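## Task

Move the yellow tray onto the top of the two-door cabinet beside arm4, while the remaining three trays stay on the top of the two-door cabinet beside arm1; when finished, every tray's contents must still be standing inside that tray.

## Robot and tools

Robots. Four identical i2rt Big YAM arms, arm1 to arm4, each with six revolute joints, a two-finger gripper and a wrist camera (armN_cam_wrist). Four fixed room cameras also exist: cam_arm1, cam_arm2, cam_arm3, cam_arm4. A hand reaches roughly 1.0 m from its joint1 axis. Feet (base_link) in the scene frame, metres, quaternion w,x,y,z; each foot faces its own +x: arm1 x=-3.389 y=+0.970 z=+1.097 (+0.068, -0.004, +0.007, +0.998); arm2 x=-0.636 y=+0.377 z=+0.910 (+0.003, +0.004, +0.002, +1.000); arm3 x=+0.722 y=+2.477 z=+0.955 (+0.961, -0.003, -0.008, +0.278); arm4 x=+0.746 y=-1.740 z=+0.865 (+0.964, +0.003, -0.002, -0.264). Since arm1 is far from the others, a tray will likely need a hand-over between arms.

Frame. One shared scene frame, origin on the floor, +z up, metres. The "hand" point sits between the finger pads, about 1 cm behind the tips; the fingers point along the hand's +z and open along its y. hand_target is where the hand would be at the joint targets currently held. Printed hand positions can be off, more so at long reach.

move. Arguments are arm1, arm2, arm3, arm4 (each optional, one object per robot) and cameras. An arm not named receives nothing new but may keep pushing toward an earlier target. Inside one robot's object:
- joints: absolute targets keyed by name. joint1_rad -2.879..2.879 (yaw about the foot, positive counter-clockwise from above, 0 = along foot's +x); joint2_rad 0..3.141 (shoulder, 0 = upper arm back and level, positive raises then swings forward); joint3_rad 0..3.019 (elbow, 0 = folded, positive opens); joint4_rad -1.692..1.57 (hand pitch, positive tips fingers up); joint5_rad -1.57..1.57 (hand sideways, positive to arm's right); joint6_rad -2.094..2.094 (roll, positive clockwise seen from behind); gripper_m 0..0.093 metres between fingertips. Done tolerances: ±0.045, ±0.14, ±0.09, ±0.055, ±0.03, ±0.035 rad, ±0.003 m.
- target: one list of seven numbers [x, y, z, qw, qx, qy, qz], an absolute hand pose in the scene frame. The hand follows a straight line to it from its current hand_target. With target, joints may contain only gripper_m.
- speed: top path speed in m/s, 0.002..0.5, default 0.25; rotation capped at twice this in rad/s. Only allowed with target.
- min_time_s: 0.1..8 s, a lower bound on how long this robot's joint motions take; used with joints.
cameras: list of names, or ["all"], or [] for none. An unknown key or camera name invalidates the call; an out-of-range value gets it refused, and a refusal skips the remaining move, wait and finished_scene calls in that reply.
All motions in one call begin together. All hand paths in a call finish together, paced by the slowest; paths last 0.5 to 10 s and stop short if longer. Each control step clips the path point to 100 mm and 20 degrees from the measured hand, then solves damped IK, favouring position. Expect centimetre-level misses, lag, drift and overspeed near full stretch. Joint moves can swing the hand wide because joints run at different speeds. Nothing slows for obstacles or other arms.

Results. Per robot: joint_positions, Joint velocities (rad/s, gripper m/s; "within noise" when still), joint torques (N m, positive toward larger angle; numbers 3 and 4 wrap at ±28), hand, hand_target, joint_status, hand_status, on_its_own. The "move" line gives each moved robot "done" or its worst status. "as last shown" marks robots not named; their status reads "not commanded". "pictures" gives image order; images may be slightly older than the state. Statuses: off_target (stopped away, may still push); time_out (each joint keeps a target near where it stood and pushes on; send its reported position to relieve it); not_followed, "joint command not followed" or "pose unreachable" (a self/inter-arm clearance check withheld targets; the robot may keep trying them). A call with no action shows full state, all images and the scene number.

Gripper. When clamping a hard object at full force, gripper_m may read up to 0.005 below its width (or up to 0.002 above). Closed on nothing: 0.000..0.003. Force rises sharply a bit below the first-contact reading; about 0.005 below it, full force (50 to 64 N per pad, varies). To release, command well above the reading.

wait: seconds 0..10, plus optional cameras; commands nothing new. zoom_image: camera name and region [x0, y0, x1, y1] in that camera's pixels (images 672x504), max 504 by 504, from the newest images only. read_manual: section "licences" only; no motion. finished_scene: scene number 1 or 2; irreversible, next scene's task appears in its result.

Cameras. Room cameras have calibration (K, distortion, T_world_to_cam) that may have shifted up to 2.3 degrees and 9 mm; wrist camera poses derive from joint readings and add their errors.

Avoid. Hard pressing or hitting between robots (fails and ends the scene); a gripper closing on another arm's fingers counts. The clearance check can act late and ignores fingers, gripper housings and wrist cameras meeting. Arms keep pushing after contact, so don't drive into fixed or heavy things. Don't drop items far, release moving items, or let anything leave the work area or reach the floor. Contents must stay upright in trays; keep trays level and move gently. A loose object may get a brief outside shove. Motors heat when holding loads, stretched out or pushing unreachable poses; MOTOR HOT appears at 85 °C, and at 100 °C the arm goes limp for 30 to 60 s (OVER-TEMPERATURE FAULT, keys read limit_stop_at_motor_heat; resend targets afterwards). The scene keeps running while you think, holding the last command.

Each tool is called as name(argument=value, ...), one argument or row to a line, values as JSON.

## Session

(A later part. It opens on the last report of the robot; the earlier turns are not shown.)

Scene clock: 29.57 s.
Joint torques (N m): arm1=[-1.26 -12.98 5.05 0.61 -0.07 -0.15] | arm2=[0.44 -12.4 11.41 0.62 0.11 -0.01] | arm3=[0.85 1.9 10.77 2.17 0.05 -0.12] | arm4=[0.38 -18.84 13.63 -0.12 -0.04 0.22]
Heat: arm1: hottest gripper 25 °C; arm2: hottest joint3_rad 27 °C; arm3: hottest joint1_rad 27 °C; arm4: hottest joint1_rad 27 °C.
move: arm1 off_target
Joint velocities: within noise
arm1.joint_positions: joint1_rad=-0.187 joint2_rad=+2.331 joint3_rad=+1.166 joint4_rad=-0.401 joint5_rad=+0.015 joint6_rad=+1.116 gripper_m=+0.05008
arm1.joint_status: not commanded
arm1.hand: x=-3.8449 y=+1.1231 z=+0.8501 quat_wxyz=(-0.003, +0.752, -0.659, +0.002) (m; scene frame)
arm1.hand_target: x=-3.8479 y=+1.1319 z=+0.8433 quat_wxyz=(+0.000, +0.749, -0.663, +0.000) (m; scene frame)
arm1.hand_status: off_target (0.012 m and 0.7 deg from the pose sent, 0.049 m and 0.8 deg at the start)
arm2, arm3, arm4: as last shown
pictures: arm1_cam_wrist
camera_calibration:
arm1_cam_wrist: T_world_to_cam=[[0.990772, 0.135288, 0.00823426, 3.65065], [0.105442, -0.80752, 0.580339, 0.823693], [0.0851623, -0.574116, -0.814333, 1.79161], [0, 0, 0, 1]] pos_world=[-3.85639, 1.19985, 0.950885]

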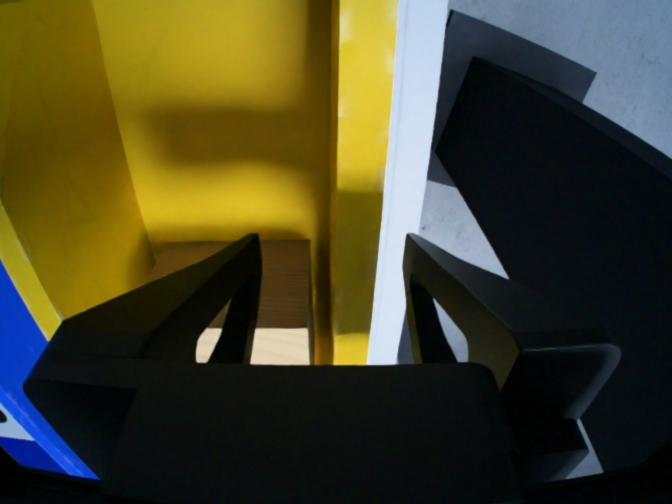

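move(
  arm1={"target":[-3.84,1.132,0.839,0,0.749,-0.6626,0],"speed":0.1},
)

move(
  arm1={"joints":{"gripper_m":0.003}},
  cameras=["arm1_cam_wrist"],
)

Scene clock: 30.97 s.
Joint torques (N m): arm1=[-1.26 -12.98 3.32 0.7 -0.07 -0.14] | arm2=[0.44 -12.4 11.41 0.61 0.11 0] | arm3=[0.85 1.73 10.73 2.11 0.04 -0.12] | arm4=[0.38 -18.84 13.64 -0.12 -0.04 0.22]
Heat: arm1: hottest gripper 25 °C; arm2: hottest joint2_rad 27 °C; arm3: hottest joint1_rad 27 °C; arm4: hottest joint1_rad 27 °C.
move: arm1 off_target
Joint velocities: within noise
arm1.joint_positions: joint1_rad=-0.192 joint2_rad=+2.331 joint3_rad=+1.166 joint4_rad=-0.379 joint5_rad=+0.015 joint6_rad=+1.111 gripper_m=+0.05008
arm1.joint_status: not commanded
arm1.hand: x=-3.8491 y=+1.1272 z=+0.8501 quat_wxyz=(+0.001, +0.752, -0.659, -0.007) (m; scene frame)
arm1.hand_target: x=-3.8399 y=+1.1318 z=+0.8394 quat_wxyz=(+0.000, +0.749, -0.663, +0.000) (m; scene frame)
arm1.hand_status: off_target (0.015 m and 1.0 deg from the pose sent, 0.015 m and 0.7 deg at the start)
arm2, arm4: as last shown
arm3.joint_positions: joint1_rad=-0.869 joint2_rad=+0.639 joint3_rad=+1.368 joint4_rad=-1.495 joint5_rad=-0.125 joint6_rad=+0.677 gripper_m=+0.09396
arm3.joint_status: not commanded
arm3.hand: x=+0.9311 y=+2.4316 z=+1.4532 quat_wxyz=(-0.381, -0.410, -0.818, -0.131) (m; scene frame)
arm3.hand_target: x=+0.9299 y=+2.4320 z=+1.4659 quat_wxyz=(-0.395, -0.406, -0.813, -0.133) (m; scene frame)
arm3.hand_status: not commanded
pictures: none

Scene clock: 31.67 s.
Joint torques (N m): arm1=[-1.14 -12.98 3.36 0.54 -0.04 -0.12] | arm2=[0.44 -12.4 11.41 0.62 0.11 0] | arm3=[0.97 1.9 10.78 2.17 0.05 -0.12] | arm4=[0.32 -18.84 13.63 -0.12 -0.04 0.22]
Heat: arm1: hottest gripper 25 °C; arm2: hottest joint2_rad 27 °C; arm3: hottest joint1_rad 27 °C; arm4: hottest joint1_rad 27 °C.
move: arm1 off_target
Joint velocities: within noise
arm1.joint_positions: joint1_rad=-0.194 joint2_rad=+2.331 joint3_rad=+1.166 joint4_rad=-0.375 joint5_rad=+0.014 joint6_rad=+1.108 gripper_m=+0.01243
arm1.joint_status: gripper_m off_target (ended at +0.01246, target +0.00300)
arm1.hand: x=-3.8492 y=+1.1279 z=+0.8498 quat_wxyz=(+0.002, +0.752, -0.659, -0.008) (m; scene frame)
arm1.hand_target: x=-3.8398 y=+1.1316 z=+0.8393 quat_wxyz=(+0.000, +0.749, -0.663, +0.000) (m; scene frame)
arm1.hand_status: not commanded
arm2, arm3, arm4: as last shown
pictures: arm1_cam_wrist
camera_calibration:
arm1_cam_wrist: T_world_to_cam=[[0.990596, 0.136148, -0.0135133, 3.67112], [0.119314, -0.811311, 0.572309, 0.892696], [0.0669554, -0.56854, -0.819927, 1.72284], [0, 0, 0, 1]] pos_world=[-3.85846, 1.20394, 0.951312]

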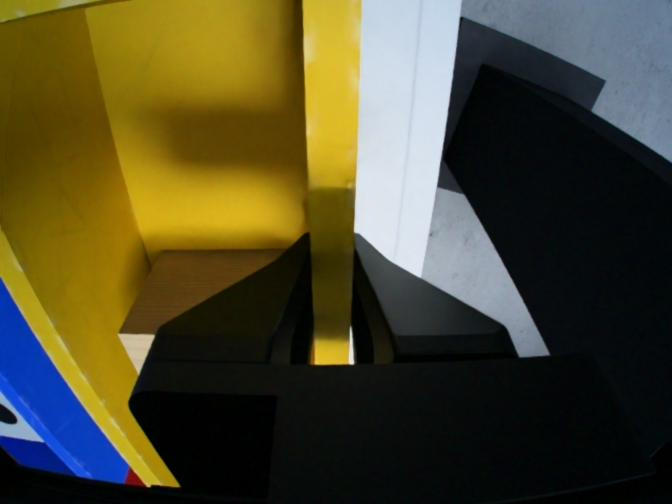

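move(
  arm1={"target":[-3.845,1.131,0.93,0,0.749,-0.6626,0],"speed":0.12},
)

move(
  arm1={"target":[-3.82,1.11,1.15,0,0.749,-0.6626,0],"speed":0.2},
  cameras=["arm1_cam_wrist","cam_arm1"],
)

Scene clock: 33.83 s.
Joint torques (N m): arm1=[-0.62 -15.38 4.83 -0.18 -0.18 -0.04] | arm2=[0.44 -12.4 11.4 0.62 0.11 -0.01] | arm3=[0.91 1.85 10.82 2.15 0.04 -0.13] | arm4=[0.38 -18.84 13.63 -0.12 -0.04 0.22]
Heat: arm1: hottest gripper 25 °C; arm2: hottest joint3_rad 28 °C; arm3: hottest joint1_rad 27 °C; arm4: hottest joint1_rad 27 °C.
move: arm1 off_target
Joint velocities: within noise
arm1.joint_positions: joint1_rad=-0.194 joint2_rad=+2.161 joint3_rad=+1.116 joint4_rad=-0.530 joint5_rad=+0.018 joint6_rad=+1.108 gripper_m=+0.01243
arm1.joint_status: not commanded
arm1.hand: x=-3.8397 y=+1.1263 z=+0.9199 quat_wxyz=(-0.006, +0.752, -0.659, +0.006) (m; scene frame)
arm1.hand_target: x=-3.8449 y=+1.1310 z=+0.9299 quat_wxyz=(+0.000, +0.749, -0.663, +0.000) (m; scene frame)
arm1.hand_status: off_target (0.012 m and 1.2 deg from the pose sent, 0.080 m and 1.1 deg at the start)
arm2, arm3, arm4: as last shown
pictures: none

Scene clock: 35.73 s.
Joint torques (N m): arm1=[1.14 -12.4 11.85 -0.35 -0.2 -0.04] | arm2=[0.44 -12.4 11.41 0.62 0.11 -0.01] | arm3=[0.91 1.9 10.73 2.11 0.04 -0.11] | arm4=[0.38 -18.84 13.64 -0.12 -0.04 0.22]
Heat: arm1: hottest gripper 25 °C; arm2: hottest joint3_rad 28 °C; arm3: hottest joint1_rad 27 °C; arm4: hottest joint1_rad 27 °C.
move: arm1 off_target
Joint velocities: within noise
arm1.joint_positions: joint1_rad=-0.187 joint2_rad=+1.673 joint3_rad=+1.071 joint4_rad=-1.012 joint5_rad=+0.018 joint6_rad=+1.137 gripper_m=+0.01243
arm1.joint_status: not commanded
arm1.hand: x=-3.7973 y=+1.1113 z=+1.1278 quat_wxyz=(-0.014, +0.745, -0.666, +0.024) (m; scene frame)
arm1.hand_target: x=-3.8190 y=+1.1097 z=+1.1503 quat_wxyz=(+0.000, +0.749, -0.663, +0.000) (m; scene frame)
arm1.hand_status: off_target (0.032 m and 3.3 deg from the pose sent, 0.232 m and 1.2 deg at the start)
arm2, arm3, arm4: as last shown
pictures: arm1_cam_wrist, cam_arm1
camera_calibration:
arm1_cam_wrist: T_world_to_cam=[[0.991763, 0.116266, 0.05375, 3.57638], [0.0618462, -0.802135, 0.593932, 0.461112], [0.112169, -0.585715, -0.802718, 2.10925], [0, 0, 0, 1]] pos_world=[-3.81203, 1.18948, 1.22703]

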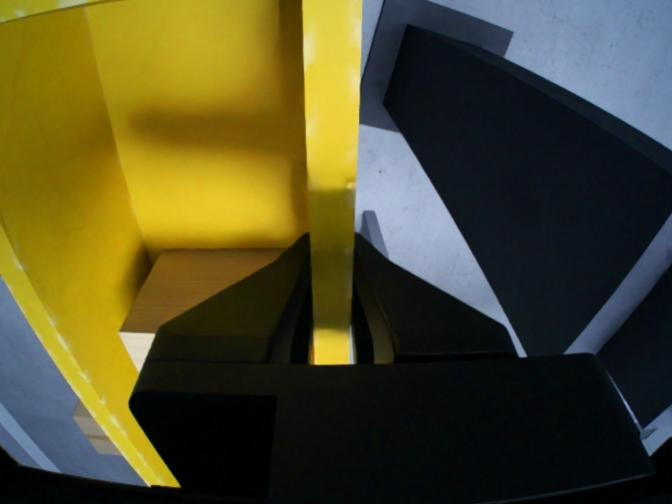

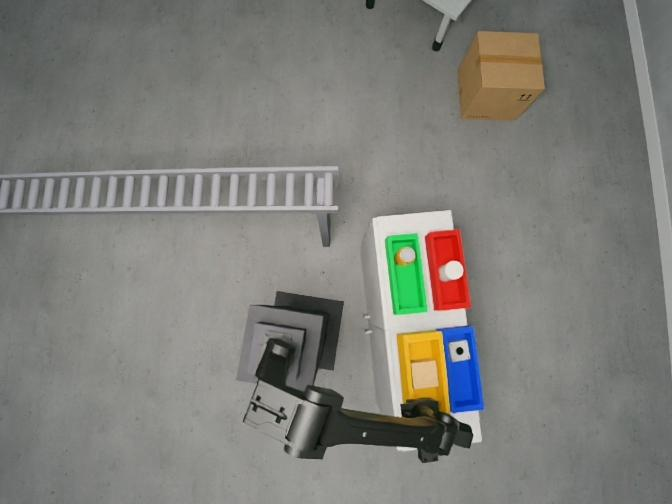

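move(
  arm1={"joints":{"joint1_rad":1.72,"joint6_rad":1.61},"min_time_s":3},
  arm4={"joints":{"joint2_rad":1.3,"joint4_rad":-1.5},"min_time_s":3},
)

move(
  arm1={"target":[-3.39,0.437,1.05,0,1,0,0],"speed":0.2},
  cameras=["arm1_cam_wrist","cam_arm1"],
)

zoom_image(
  camera="cam_arm1",
  region=[180, 90, 430, 290],
)

Scene clock: 40.70 s.
Joint torques (N m): arm1=[-0.09 -12.22 11.99 -0.14 -0.2 0] | arm2=[0.44 -12.4 11.41 0.61 0.11 -0.01] | arm3=[0.79 1.9 10.76 2.11 0.04 -0.12] | arm4=[0.44 -5.13 9.11 2.52 -0.04 0.21]
Heat: arm1: hottest gripper 25 °C; arm2: hottest joint3_rad 29 °C; arm3: hottest joint1_rad 27 °C; arm4: hottest joint1_rad 27 °C.
move: arm1 done; arm4 done
Joint velocities: within noise
arm1.joint_positions: joint1_rad=+1.720 joint2_rad=+1.673 joint3_rad=+1.071 joint4_rad=-1.016 joint5_rad=+0.018 joint6_rad=+1.604 gripper_m=+0.01243
arm1.joint_status: all done
arm1.hand: x=-3.3868 y=+0.5398 z=+1.1398 quat_wxyz=(-0.016, +1.000, -0.010, -0.006) (m; scene frame)
arm1.hand_target: x=-3.3857 y=+0.5194 z=+1.1627 quat_wxyz=(+0.014, +1.000, -0.013, -0.002) (m; scene frame)
arm1.hand_status: not commanded
arm2.joint_positions: joint1_rad=-0.066 joint2_rad=+1.698 joint3_rad=+1.212 joint4_rad=-1.149 joint5_rad=+0.001 joint6_rad=-0.073 gripper_m=+0.09396
arm2.joint_status: not commanded
arm2.hand: x=-1.0929 y=+0.4112 z=+0.9849 quat_wxyz=(+0.004, +1.000, +0.001, +0.028) (m; scene frame)
arm2.hand_target: x=-1.1186 y=+0.4098 z=+1.0007 quat_wxyz=(+0.000, +1.000, +0.000, +0.000) (m; scene frame)
arm2.hand_status: not commanded
arm3: as last shown
arm4.joint_positions: joint1_rad=+1.577 joint2_rad=+1.291 joint3_rad=+2.257 joint4_rad=-1.515 joint5_rad=+0.000 joint6_rad=-0.002 gripper_m=+0.09396
arm4.joint_status: all done
arm4.hand: x=+0.9502 y=-1.3880 z=+1.5657 quat_wxyz=(-0.427, +0.435, -0.754, -0.244) (m; scene frame)
arm4.hand_target: x=+0.9468 y=-1.3827 z=+1.5751 quat_wxyz=(-0.434, +0.433, -0.747, -0.255) (m; scene frame)
arm4.hand_status: not commanded
pictures: none

Scene clock: 42.33 s.
Joint torques (N m): arm1=[-1.08 -14.8 11.51 0.42 -0.31 -0.17] | arm2=[0.44 -12.34 11.41 0.62 0.11 0] | arm3=[0.85 1.96 10.78 2.15 0.03 -0.12] | arm4=[0.44 -4.84 9.1 2.54 -0.05 0.21]
Heat: arm1: hottest gripper 26 °C; arm2: hottest joint3_rad 29 °C; arm3: hottest joint1_rad 27 °C; arm4: hottest joint1_rad 27 °C.
move: arm1 off_target
Joint velocities: within noise
arm1.joint_positions: joint1_rad=+1.720 joint2_rad=+2.018 joint3_rad=+1.250 joint4_rad=-0.883 joint5_rad=+0.018 joint6_rad=+1.581 gripper_m=+0.01243
arm1.joint_status: not commanded
arm1.hand: x=-3.3850 y=+0.4676 z=+1.0347 quat_wxyz=(-0.032, +0.999, +0.002, -0.006) (m; scene frame)
arm1.hand_target: x=-3.3903 y=+0.4384 z=+1.0511 quat_wxyz=(+0.000, +1.000, +0.000, -0.001) (m; scene frame)
arm1.hand_status: off_target (0.035 m and 3.8 deg from the pose sent, 0.137 m and 2.2 deg at the start)
arm2, arm3, arm4: as last shown
pictures: arm1_cam_wrist, cam_arm1
camera_calibration:
arm1_cam_wrist: T_world_to_cam=[[-0.00856506, 0.997809, 0.0655996, -0.563231], [0.821043, -0.0304297, 0.570055, 2.20838], [0.570802, 0.0587427, -0.818984, 2.87918], [0, 0, 0, 1]] pos_world=[-3.46144, 0.460067, 1.13605]

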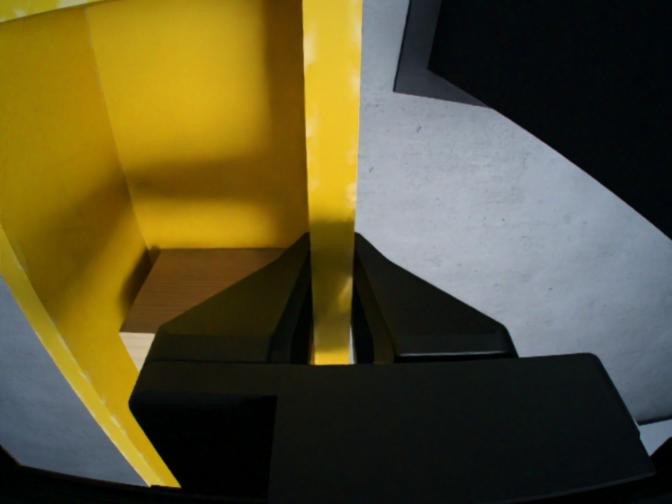

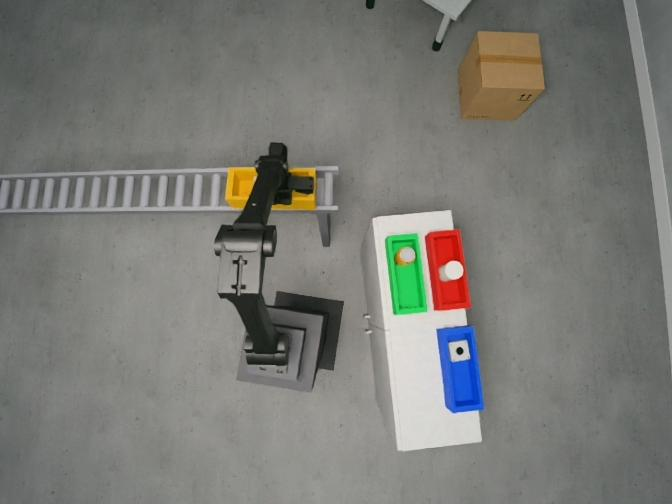

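Scaled by 2.016 from the camera's 672x504 image, which has a finer 960x720 frame.

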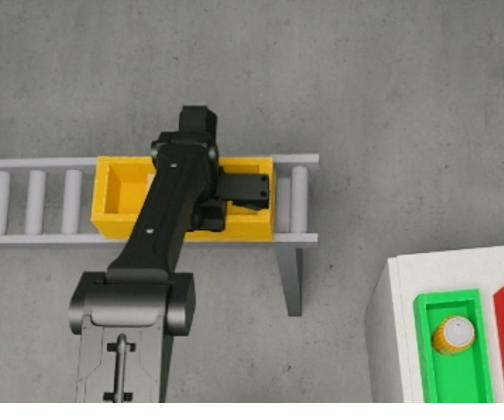

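move(
  arm1={"target":[-3.39,0.412,0.985,0.025,0.9997,0,0],"speed":0.15},
  cameras=["arm1_cam_wrist","cam_arm1"],
)

zoom_image(
  camera="cam_arm1",
  region=[210, 120, 370, 260],
)

Scene clock: 44.77 s.
Joint torques (N m): arm1=[-1.14 -15.97 10.15 0.7 -0.31 -0.16] | arm2=[0.44 -12.4 11.4 0.62 0.11 -0.01] | arm3=[0.85 1.9 10.76 2.15 0.05 -0.13] | arm4=[0.44 -4.84 9.1 2.54 -0.05 0.22]
Heat: arm1: hottest gripper 26 °C; arm2: hottest joint3_rad 29 °C; arm3: hottest joint1_rad 27 °C; arm4: hottest joint1_rad 27 °C.
move: arm1 off_target
Joint velocities: within noise
arm1.joint_positions: joint1_rad=+1.720 joint2_rad=+2.164 joint3_rad=+1.283 joint4_rad=-0.724 joint5_rad=+0.018 joint6_rad=+1.578 gripper_m=+0.01243
arm1.joint_status: not commanded
arm1.hand: x=-3.3842 y=+0.4440 z=+0.9689 quat_wxyz=(-0.010, +1.000, +0.003, -0.006) (m; scene frame)
arm1.hand_target: x=-3.3904 y=+0.4133 z=+0.9862 quat_wxyz=(+0.025, +1.000, +0.000, -0.001) (m; scene frame)
arm1.hand_status: off_target (0.036 m and 4.1 deg from the pose sent, 0.075 m and 6.6 deg at the start)
arm2, arm3, arm4: as last shown
pictures: arm1_cam_wrist, cam_arm1
camera_calibration:
arm1_cam_wrist: T_world_to_cam=[[-0.0112181, 0.999732, 0.0202646, -0.501217], [0.820668, -0.00237347, 0.571401, 2.22946], [0.571296, 0.0230405, -0.820421, 2.84506], [0, 0, 0, 1]] pos_world=[-3.46064, 0.440822, 1.07039]

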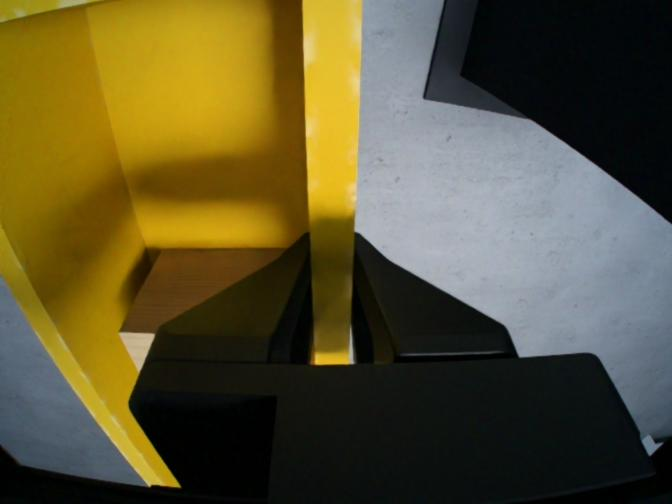

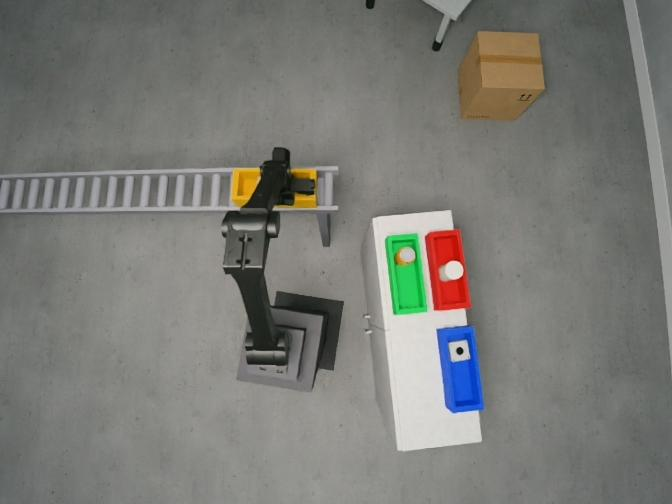

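Scaled by 3.150 from the camera's 672x504 image, which has a finer 960x720 frame.

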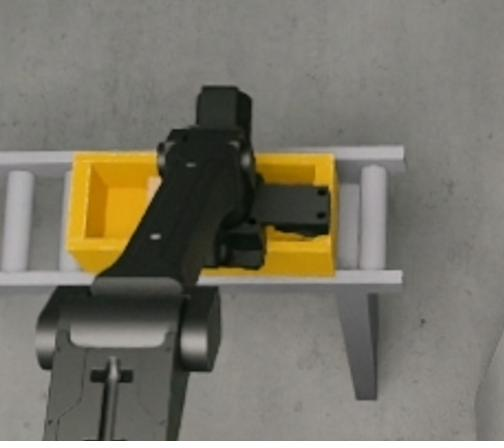

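move(
  arm1={"target":[-3.39,0.397,0.963,0.034,0.9983,0.017,-0.0436],"speed":0.1},
  cameras=["arm1_cam_wrist","cam_arm1"],
)

zoom_image(
  camera="cam_arm1",
  region=[210, 120, 370, 260],
)

Scene clock: 47.93 s.
Joint torques (N m): arm1=[0.91 -16.03 10.28 0.84 0.06 -0.14] | arm2=[0.5 -12.4 11.41 0.61 0.11 0] | arm3=[0.73 1.85 10.77 2.18 0.05 -0.11] | arm4=[0.44 -4.84 9.1 2.52 -0.05 0.21]
Heat: arm1: hottest gripper 26 °C; arm2: hottest joint3_rad 30 °C; arm3: hottest joint1_rad 27 °C; arm4: hottest joint1_rad 27 °C.
move: arm1 off_target
Joint velocities: within noise
arm1.joint_positions: joint1_rad=+1.720 joint2_rad=+2.221 joint3_rad=+1.320 joint4_rad=-0.686 joint5_rad=+0.097 joint6_rad=+1.566 gripper_m=+0.01243
arm1.joint_status: not commanded
arm1.hand: x=-3.3975 y=+0.4295 z=+0.9492 quat_wxyz=(+0.000, +0.999, +0.009, -0.045) (m; scene frame)
arm1.hand_target: x=-3.3899 y=+0.3985 z=+0.9642 quat_wxyz=(+0.034, +0.998, +0.017, -0.044) (m; scene frame)
arm1.hand_status: off_target (0.036 m and 4.0 deg from the pose sent, 0.048 m and 6.8 deg at the start)
arm2, arm3, arm4: as last shown
pictures: arm1_cam_wrist, cam_arm1
camera_calibration:
arm1_cam_wrist: T_world_to_cam=[[-0.0228488, 0.999736, 0.00248449, -0.509135], [0.862699, 0.0184609, 0.50538, 2.44806], [0.505201, 0.0136907, -0.862893, 2.65666], [0, 0, 0, 1]] pos_world=[-3.46572, 0.427435, 1.05648]

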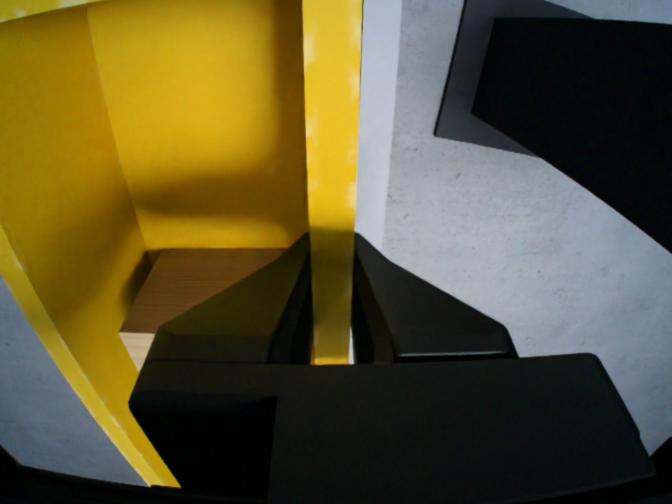

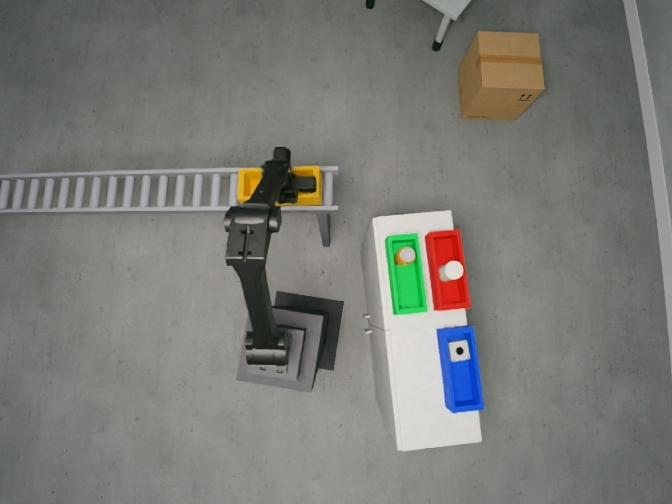

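Scaled by 3.150 from the camera's 672x504 image, which has a finer 960x720 frame.

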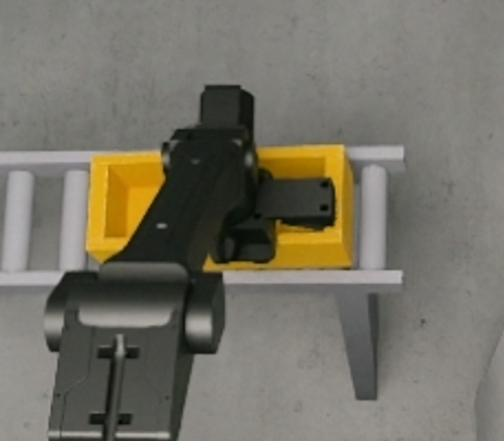

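move(
  arm1={"target":[-3.385,0.392,0.938,0.034,0.9983,0.017,-0.0436],"speed":0.08},
  cameras=["cam_arm1"],
)

zoom_image(
  camera="cam_arm1",
  region=[210, 120, 370, 260],
)

Scene clock: 49.40 s.
Joint torques (N m): arm1=[0.85 -14.97 9.72 0.9 0.39 0] | arm2=[0.44 -12.4 11.4 0.61 0.11 -0.01] | arm3=[0.85 1.85 10.76 2.15 0.05 -0.12] | arm4=[0.44 -4.84 9.1 2.52 -0.05 0.22]
Heat: arm1: hottest gripper 26 °C; arm2: hottest joint3_rad 30 °C; arm3: hottest joint1_rad 27 °C; arm4: hottest joint1_rad 27 °C.
move: arm1 off_target
Joint velocities: within noise
arm1.joint_positions: joint1_rad=+1.729 joint2_rad=+2.260 joint3_rad=+1.352 joint4_rad=-0.653 joint5_rad=+0.089 joint6_rad=+1.561 gripper_m=+0.01243
arm1.joint_status: not commanded
arm1.hand: x=-3.3907 y=+0.4150 z=+0.9363 quat_wxyz=(+0.013, +0.999, +0.016, -0.041) (m; scene frame)
arm1.hand_target: x=-3.3848 y=+0.3929 z=+0.9387 quat_wxyz=(+0.034, +0.998, +0.017, -0.043) (m; scene frame)
arm1.hand_status: off_target (0.024 m and 2.5 deg from the pose sent, 0.041 m and 4.0 deg at the start)
arm2, arm4: as last shown
arm3.joint_positions: joint1_rad=-0.869 joint2_rad=+0.639 joint3_rad=+1.368 joint4_rad=-1.495 joint5_rad=-0.125 joint6_rad=+0.677 gripper_m=+0.09396
arm3.joint_status: not commanded
arm3.hand: x=+0.9311 y=+2.4316 z=+1.4532 quat_wxyz=(-0.381, -0.410, -0.818, -0.131) (m; scene frame)
arm3.hand_target: x=+0.9299 y=+2.4320 z=+1.4659 quat_wxyz=(-0.395, -0.406, -0.813, -0.133) (m; scene frame)
arm3.hand_status: not commanded
pictures: cam_arm1

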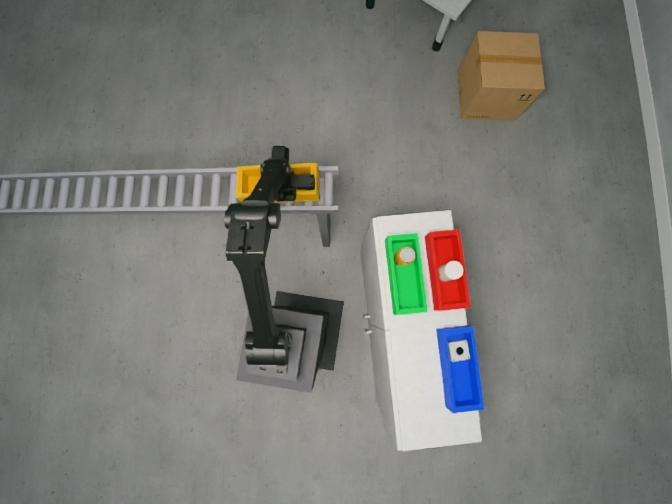

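Scaled by 3.150 from the camera's 672x504 image, which has a finer 960x720 frame.

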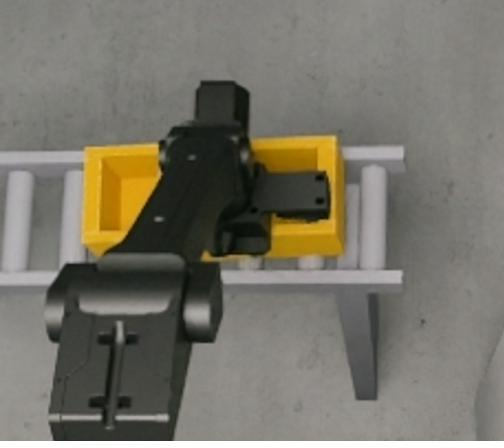

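move(
  arm1={"target":[-3.385,0.412,0.957,0.03,0.9983,0.017,-0.0436],"speed":0.08},
  cameras=["cam_arm1"],
)

zoom_image(
  camera="cam_arm1",
  region=[210, 120, 370, 260],
)

Scene clock: 50.77 s.
Joint torques (N m): arm1=[0.97 -18.2 5.96 0.53 0.2 -0.01] | arm2=[0.44 -12.4 11.41 0.61 0.11 -0.01] | arm3=[0.91 1.79 10.81 2.21 0.05 -0.12] | arm4=[0.44 -4.84 9.1 2.52 -0.05 0.22]
Heat: arm1: hottest gripper 26 °C; arm2: hottest joint3_rad 30 °C; arm3: hottest joint1_rad 27 °C; arm4: hottest joint1_rad 27 °C.
move: arm1 off_target
Joint velocities: within noise
arm1.joint_positions: joint1_rad=+1.729 joint2_rad=+2.243 joint3_rad=+1.326 joint4_rad=-0.652 joint5_rad=+0.094 joint6_rad=+1.564 gripper_m=+0.01243
arm1.joint_status: not commanded
arm1.hand: x=-3.3918 y=+0.4238 z=+0.9394 quat_wxyz=(+0.009, +0.999, +0.015, -0.043) (m; scene frame)
arm1.hand_target: x=-3.3849 y=+0.4122 z=+0.9569 quat_wxyz=(+0.030, +0.998, +0.017, -0.043) (m; scene frame)
arm1.hand_status: off_target (0.022 m and 2.4 deg from the pose sent, 0.022 m and 2.0 deg at the start)
arm2, arm3, arm4: as last shown
pictures: cam_arm1

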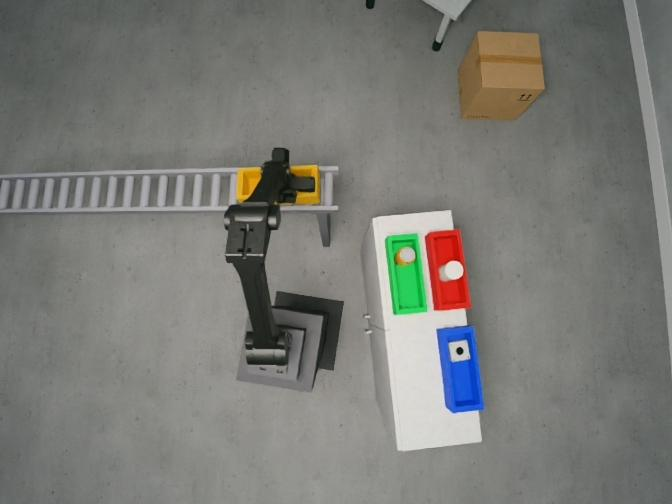

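Scaled by 3.150 from the camera's 672x504 image, which has a finer 960x720 frame.

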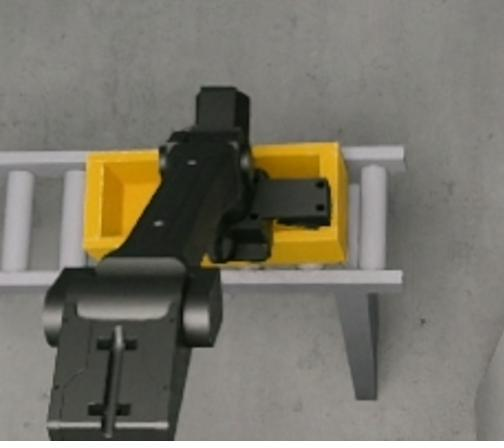

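move(
  arm1={"target":[-3.385,0.420,0.957,0.03,0.9983,0.017,-0.0436],"speed":0.08},
)

move(
  arm1={"target":[-3.385,0.417,0.925,0.03,0.9983,0.017,-0.0436],"speed":0.08},
  cameras=["cam_arm1","arm1_cam_wrist"],
)

zoom_image(
  camera="cam_arm1",
  region=[210, 120, 370, 260],
)

Scene clock: 52.13 s.
Joint torques (N m): arm1=[0.97 -18.02 5.81 0.69 0.19 -0.02] | arm2=[0.44 -12.4 11.43 0.62 0.11 0] | arm3=[0.79 1.9 10.76 2.15 0.05 -0.14] | arm4=[0.44 -4.84 9.1 2.52 -0.05 0.22]
Heat: arm1: hottest gripper 26 °C; arm2: hottest joint3_rad 31 °C; arm3: hottest joint1_rad 27 °C; arm4: hottest joint1_rad 27 °C.
move: arm1 off_target
Joint velocities: within noise
arm1.joint_positions: joint1_rad=+1.729 joint2_rad=+2.230 joint3_rad=+1.298 joint4_rad=-0.641 joint5_rad=+0.094 joint6_rad=+1.565 gripper_m=+0.01243
arm1.joint_status: not commanded
arm1.hand: x=-3.3920 y=+0.4328 z=+0.9395 quat_wxyz=(+0.007, +0.999, +0.014, -0.043) (m; scene frame)
arm1.hand_target: x=-3.3849 y=+0.4203 z=+0.9569 quat_wxyz=(+0.030, +0.998, +0.017, -0.043) (m; scene frame)
arm1.hand_status: off_target (0.023 m and 2.6 deg from the pose sent, 0.019 m and 2.4 deg at the start)
arm2, arm3, arm4: as last shown
pictures: none

Scene clock: 53.10 s.
Joint torques (N m): arm1=[0.91 -13.74 7.45 1.44 0.44 -0.02] | arm2=[0.38 -12.4 11.4 0.61 0.11 -0.01] | arm3=[1.03 1.9 10.78 2.15 0.05 -0.12] | arm4=[0.44 -4.84 9.1 2.54 -0.05 0.22]
Heat: arm1: hottest gripper 26 °C; arm2: hottest joint3_rad 31 °C; arm3: hottest joint1_rad 27 °C; arm4: hottest joint1_rad 27 °C.
move: arm1 off_target
Joint velocities: within noise
arm1.joint_positions: joint1_rad=+1.729 joint2_rad=+2.240 joint3_rad=+1.298 joint4_rad=-0.604 joint5_rad=+0.088 joint6_rad=+1.564 gripper_m=+0.01243
arm1.joint_status: not commanded
arm1.hand: x=-3.3907 y=+0.4270 z=+0.9340 quat_wxyz=(+0.020, +0.999, +0.014, -0.040) (m; scene frame)
arm1.hand_target: x=-3.3850 y=+0.4173 z=+0.9255 quat_wxyz=(+0.030, +0.998, +0.017, -0.043) (m; scene frame)
arm1.hand_status: off_target (0.015 m and 1.3 deg from the pose sent, 0.023 m and 2.6 deg at the start)
arm2, arm3, arm4: as last shown
pictures: arm1_cam_wrist, cam_arm1
camera_calibration:
arm1_cam_wrist: T_world_to_cam=[[-0.0335973, 0.998727, -0.0376244, -0.505031], [0.857194, 0.0481522, 0.512737, 2.41173], [0.513896, -0.0150248, -0.857721, 2.67708], [0, 0, 0, 1]] pos_world=[-3.46003, 0.428481, 1.0406]

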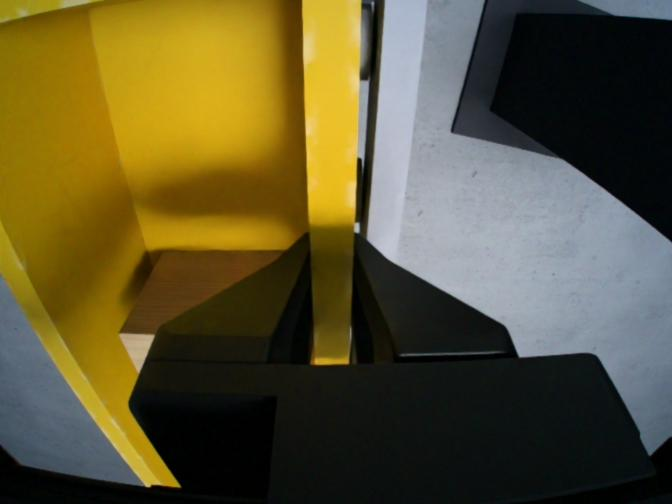

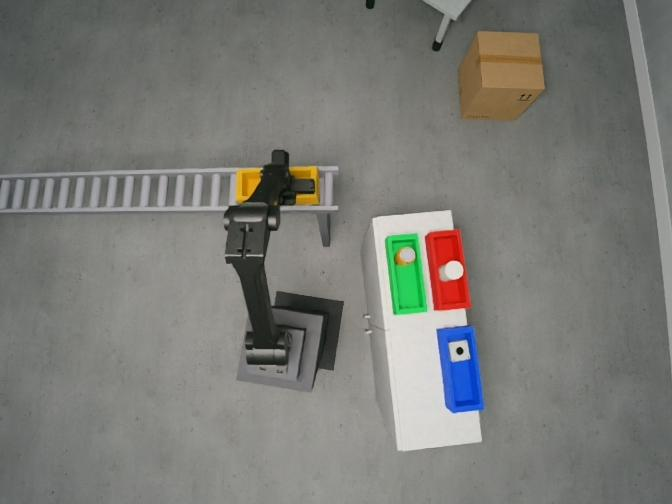

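Scaled by 3.150 from the camera's 672x504 image, which has a finer 960x720 frame.

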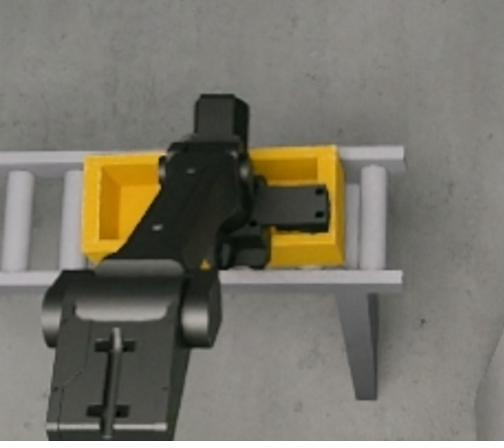

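move(
  arm1={"target":[-3.385,0.424,0.950,0.03,0.9983,0.017,-0.0436],"speed":0.08},
)

move(
  arm1={"target":[-3.385,0.422,0.915,0.008,0.9983,0.017,-0.0436],"speed":0.08},
  cameras=["cam_arm1","arm1_cam_wrist"],
)

zoom_image(
  camera="cam_arm1",
  region=[210, 120, 370, 260],
)

zoom_image(
  camera="arm1_cam_wrist",
  region=[280, 0, 480, 260],
)

Scene clock: 55.43 s.
Joint torques (N m): arm1=[1.03 -17.55 5.57 0.02 0.32 -0.05] | arm2=[0.44 -12.34 11.41 0.61 0.11 0] | arm3=[0.97 2.02 10.78 2.15 0.05 -0.12] | arm4=[0.44 -4.84 9.1 2.52 -0.05 0.22]
Heat: arm1: hottest gripper 26 °C; arm2: hottest joint3_rad 31 °C; arm3: hottest joint1_rad 27 °C; arm4: hottest joint1_rad 27 °C.
move: arm1 off_target
Joint velocities: within noise
arm1.joint_positions: joint1_rad=+1.729 joint2_rad=+2.232 joint3_rad=+1.287 joint4_rad=-0.604 joint5_rad=+0.091 joint6_rad=+1.567 gripper_m=+0.01243
arm1.joint_status: not commanded
arm1.hand: x=-3.3914 y=+0.4303 z=+0.9358 quat_wxyz=(+0.019, +0.999, +0.012, -0.041) (m; scene frame)
arm1.hand_target: x=-3.3851 y=+0.4240 z=+0.9498 quat_wxyz=(+0.030, +0.998, +0.017, -0.044) (m; scene frame)
arm1.hand_status: off_target (0.017 m and 1.4 deg from the pose sent, 0.017 m and 1.3 deg at the start)
arm2.joint_positions: joint1_rad=-0.066 joint2_rad=+1.698 joint3_rad=+1.212 joint4_rad=-1.149 joint5_rad=+0.001 joint6_rad=-0.073 gripper_m=+0.09396
arm2.joint_status: not commanded
arm2.hand: x=-1.0929 y=+0.4112 z=+0.9849 quat_wxyz=(+0.004, +1.000, +0.001, +0.028) (m; scene frame)
arm2.hand_target: x=-1.1186 y=+0.4098 z=+1.0007 quat_wxyz=(+0.000, +1.000, +0.000, +0.000) (m; scene frame)
arm2.hand_status: not commanded
arm3: as last shown
arm4.joint_positions: joint1_rad=+1.577 joint2_rad=+1.291 joint3_rad=+2.257 joint4_rad=-1.515 joint5_rad=+0.000 joint6_rad=-0.002 gripper_m=+0.09396
arm4.joint_status: not commanded
arm4.hand: x=+0.9502 y=-1.3880 z=+1.5657 quat_wxyz=(-0.427, +0.435, -0.754, -0.244) (m; scene frame)
arm4.hand_target: x=+0.9468 y=-1.3827 z=+1.5751 quat_wxyz=(-0.434, +0.433, -0.747, -0.255) (m; scene frame)
arm4.hand_status: not commanded
pictures: none

Scene clock: 56.43 s.
Joint torques (N m): arm1=[0.79 -12.16 8.79 0.49 0.38 -0.04] | arm2=[0.44 -12.4 11.41 0.62 0.11 0] | arm3=[0.79 2.02 10.74 2.17 0.05 -0.12] | arm4=[0.44 -4.84 9.1 2.52 -0.05 0.21]
Heat: arm1: hottest gripper 26 °C; arm2: hottest joint3_rad 31 °C; arm3: hottest joint1_rad 27 °C; arm4: hottest joint1_rad 27 °C.
move: arm1 off_target
Joint velocities: within noise
arm1.joint_positions: joint1_rad=+1.731 joint2_rad=+2.246 joint3_rad=+1.306 joint4_rad=-0.622 joint5_rad=+0.089 joint6_rad=+1.568 gripper_m=+0.01243
arm1.joint_status: not commanded
arm1.hand: x=-3.3901 y=+0.4285 z=+0.9327 quat_wxyz=(+0.012, +0.999, +0.013, -0.040) (m; scene frame)
arm1.hand_target: x=-3.3851 y=+0.4230 z=+0.9155 quat_wxyz=(+0.008, +0.999, +0.017, -0.044) (m; scene frame)
arm1.hand_status: off_target (0.020 m and 0.8 deg from the pose sent, 0.023 m and 1.4 deg at the start)
arm2, arm3, arm4: as last shown
pictures: arm1_cam_wrist, cam_arm1
camera_calibration:
arm1_cam_wrist: T_world_to_cam=[[-0.031456, 0.999248, -0.022685, -0.513378], [0.85805, 0.0386371, 0.512111, 2.41944], [0.512602, -0.00335593, -0.85862, 2.66714], [0, 0, 0, 1]] pos_world=[-3.45933, 0.428462, 1.03939]

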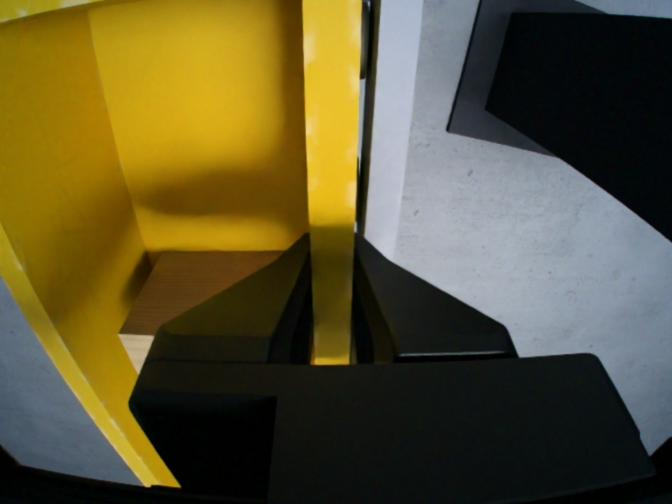

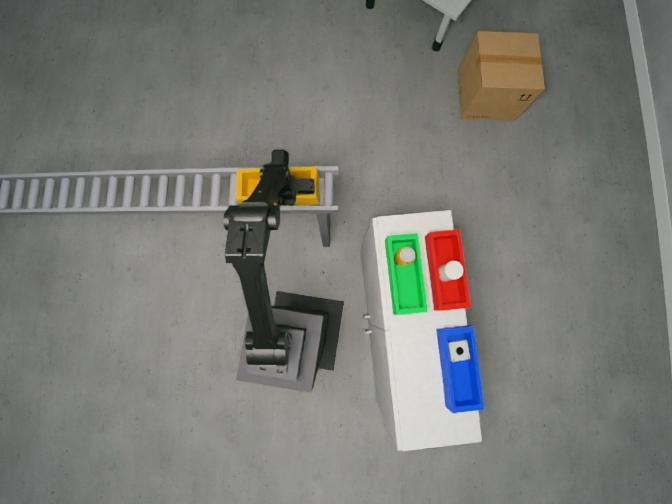

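Scaled by 3.150 from the camera's 672x504 image, which has a finer 960x720 frame.

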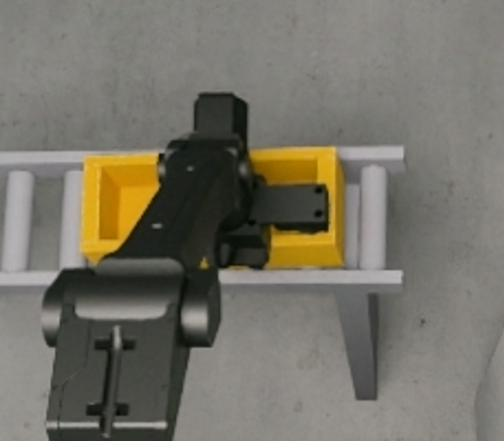

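Scaled by 1.938 from the camera's 672x504 image, which has a finer 960x720 frame.

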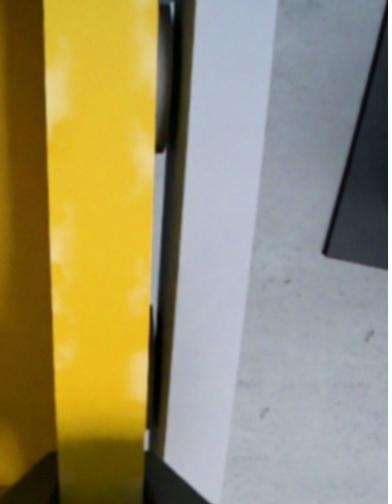

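move(
  arm1={"target":[-3.385,0.430,0.898,0.04,0.998,0.017,-0.0436],"speed":0.08},
  cameras=["cam_arm1","arm1_cam_wrist"],
)

zoom_image(
  camera="cam_arm1",
  region=[260, 150, 350, 230],
)

zoom_image(
  camera="arm1_cam_wrist",
  region=[280, 0, 480, 260],
)

Scene clock: 59.67 s.
Joint torques (N m): arm1=[0.44 -11.05 5.19 2.96 0.42 0.01] | arm2=[0.44 -12.4 11.4 0.61 0.11 0] | arm3=[0.79 1.79 10.77 2.14 0.05 -0.12] | arm4=[0.44 -4.84 9.1 2.52 -0.05 0.22]
Heat: arm1: hottest gripper 26 °C; arm2: hottest joint3_rad 31 °C; arm3: hottest joint1_rad 27 °C; arm4: hottest joint1_rad 27 °C.
move: arm1 off_target
Joint velocities: within noise
arm1.joint_positions: joint1_rad=+1.736 joint2_rad=+2.235 joint3_rad=+1.267 joint4_rad=-0.535 joint5_rad=+0.089 joint6_rad=+1.561 gripper_m=+0.01243
arm1.joint_status: not commanded
arm1.hand: x=-3.3874 y=+0.4252 z=+0.9308 quat_wxyz=(+0.042, +0.998, +0.018, -0.040) (m; scene frame)
arm1.hand_target: x=-3.3852 y=+0.4321 z=+0.8998 quat_wxyz=(+0.039, +0.998, +0.017, -0.044) (m; scene frame)
arm1.hand_status: off_target (0.033 m and 0.5 deg from the pose sent, 0.035 m and 3.2 deg at the start)
arm2, arm3, arm4: as last shown
pictures: arm1_cam_wrist, cam_arm1
camera_calibration:
arm1_cam_wrist: T_world_to_cam=[[-0.0427507, 0.995755, -0.0815136, -0.492135], [0.856769, 0.0785074, 0.509689, 2.39913], [0.513925, -0.0480488, -0.856489, 2.68557], [0, 0, 0, 1]] pos_world=[-3.45672, 0.430734, 1.03723]

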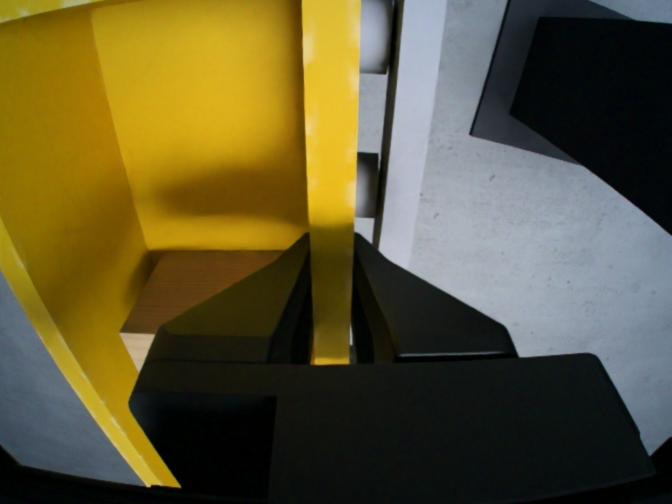

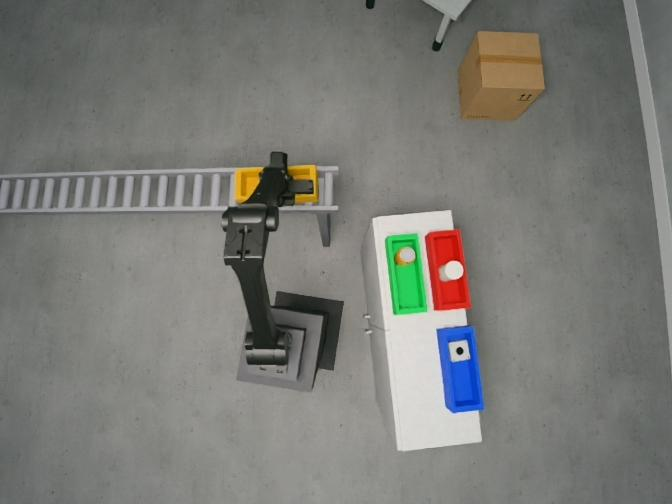

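Scaled by 5.600 from the camera's 672x504 image, which has a finer 960x720 frame.

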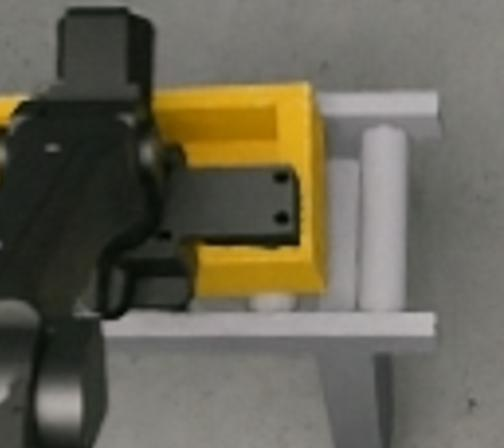

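Scaled by 1.938 from the camera's 672x504 image, which has a finer 960x720 frame.

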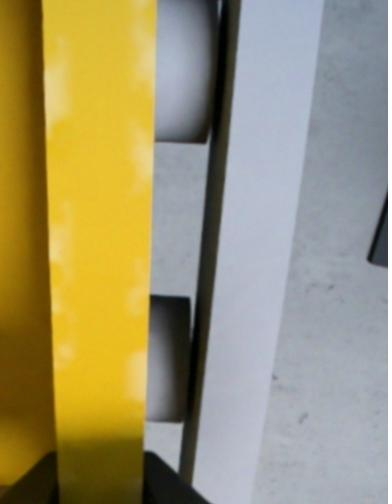

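move(
  arm1={"target":[-3.385,0.415,0.968,0.03,0.998,0.017,-0.0436],"speed":0.08},
)

move(
  arm1={"target":[-3.385,0.418,0.956,0.028,0.998,0.017,-0.0436],"speed":0.08},
  cameras=["cam_arm1"],
)

zoom_image(
  camera="cam_arm1",
  region=[260, 150, 350, 230],
)

Scene clock: 61.90 s.
Joint torques (N m): arm1=[0.5 -17.73 8.75 -0.55 0.02 -0.25] | arm2=[0.44 -12.34 11.41 0.62 0.11 0] | arm3=[0.91 1.85 10.78 2.1 0.05 -0.11] | arm4=[0.38 -4.84 9.1 2.54 -0.04 0.22]
Heat: arm1: hottest gripper 26 °C; arm2: hottest joint3_rad 32 °C; arm3: hottest joint1_rad 27 °C; arm4: hottest joint1_rad 27 °C.
move: arm1 off_target
Joint velocities: within noise
arm1.joint_positions: joint1_rad=+1.736 joint2_rad=+2.213 joint3_rad=+1.279 joint4_rad=-0.642 joint5_rad=+0.099 joint6_rad=+1.586 gripper_m=+0.01243
arm1.joint_status: not commanded
arm1.hand: x=-3.3896 y=+0.4390 z=+0.9435 quat_wxyz=(+0.006, +0.999, +0.007, -0.046) (m; scene frame)
arm1.hand_target: x=-3.3850 y=+0.4159 z=+0.9683 quat_wxyz=(+0.030, +0.998, +0.017, -0.044) (m; scene frame)
arm1.hand_status: off_target (0.035 m and 3.0 deg from the pose sent, 0.039 m and 1.5 deg at the start)
arm2, arm3, arm4: as last shown
pictures: none

Scene clock: 62.87 s.
Joint torques (N m): arm1=[0.5 -16.26 8.34 0.34 0.01 -0.25] | arm2=[0.44 -12.4 11.41 0.62 0.11 0] | arm3=[0.91 1.79 10.77 2.17 0.05 -0.11] | arm4=[0.38 -4.84 9.1 2.52 -0.05 0.21]
Heat: arm1: hottest gripper 26 °C; arm2: hottest joint3_rad 32 °C; arm3: hottest joint1_rad 27 °C; arm4: hottest joint1_rad 27 °C.
move: arm1 off_target
Joint velocities: within noise
arm1.joint_positions: joint1_rad=+1.736 joint2_rad=+2.213 joint3_rad=+1.279 joint4_rad=-0.641 joint5_rad=+0.099 joint6_rad=+1.586 gripper_m=+0.01243
arm1.joint_status: not commanded
arm1.hand: x=-3.3896 y=+0.4387 z=+0.9435 quat_wxyz=(+0.006, +0.999, +0.007, -0.046) (m; scene frame)
arm1.hand_target: x=-3.3849 y=+0.4186 z=+0.9565 quat_wxyz=(+0.028, +0.999, +0.017, -0.044) (m; scene frame)
arm1.hand_status: off_target (0.025 m and 2.8 deg from the pose sent, 0.025 m and 2.8 deg at the start)
arm2, arm4: as last shown
arm3.joint_positions: joint1_rad=-0.869 joint2_rad=+0.639 joint3_rad=+1.368 joint4_rad=-1.495 joint5_rad=-0.125 joint6_rad=+0.677 gripper_m=+0.09396
arm3.joint_status: not commanded
arm3.hand: x=+0.9311 y=+2.4316 z=+1.4532 quat_wxyz=(-0.381, -0.410, -0.818, -0.131) (m; scene frame)
arm3.hand_target: x=+0.9299 y=+2.4320 z=+1.4659 quat_wxyz=(-0.395, -0.406, -0.813, -0.133) (m; scene frame)
arm3.hand_status: not commanded
pictures: cam_arm1

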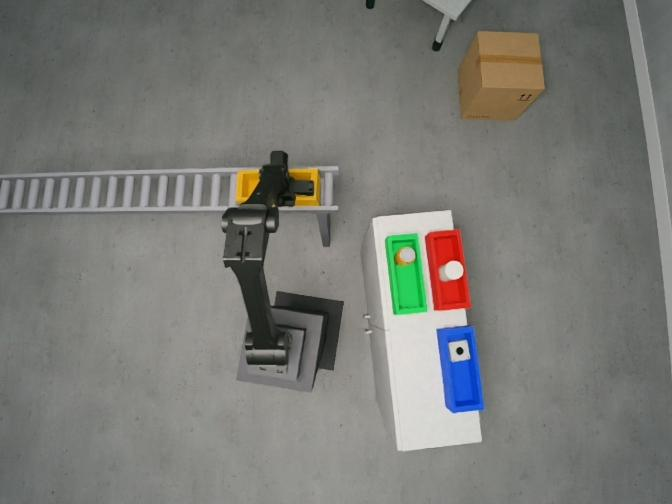

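Scaled by 5.600 from the camera's 672x504 image, which has a finer 960x720 frame.

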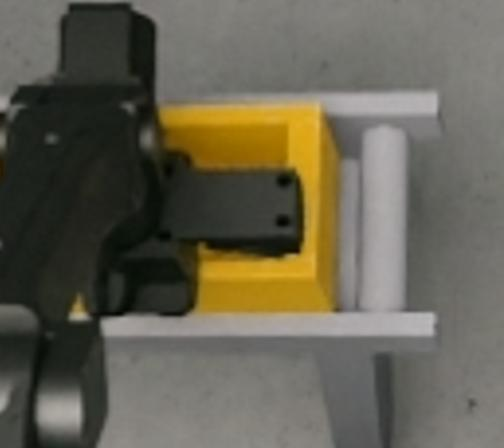

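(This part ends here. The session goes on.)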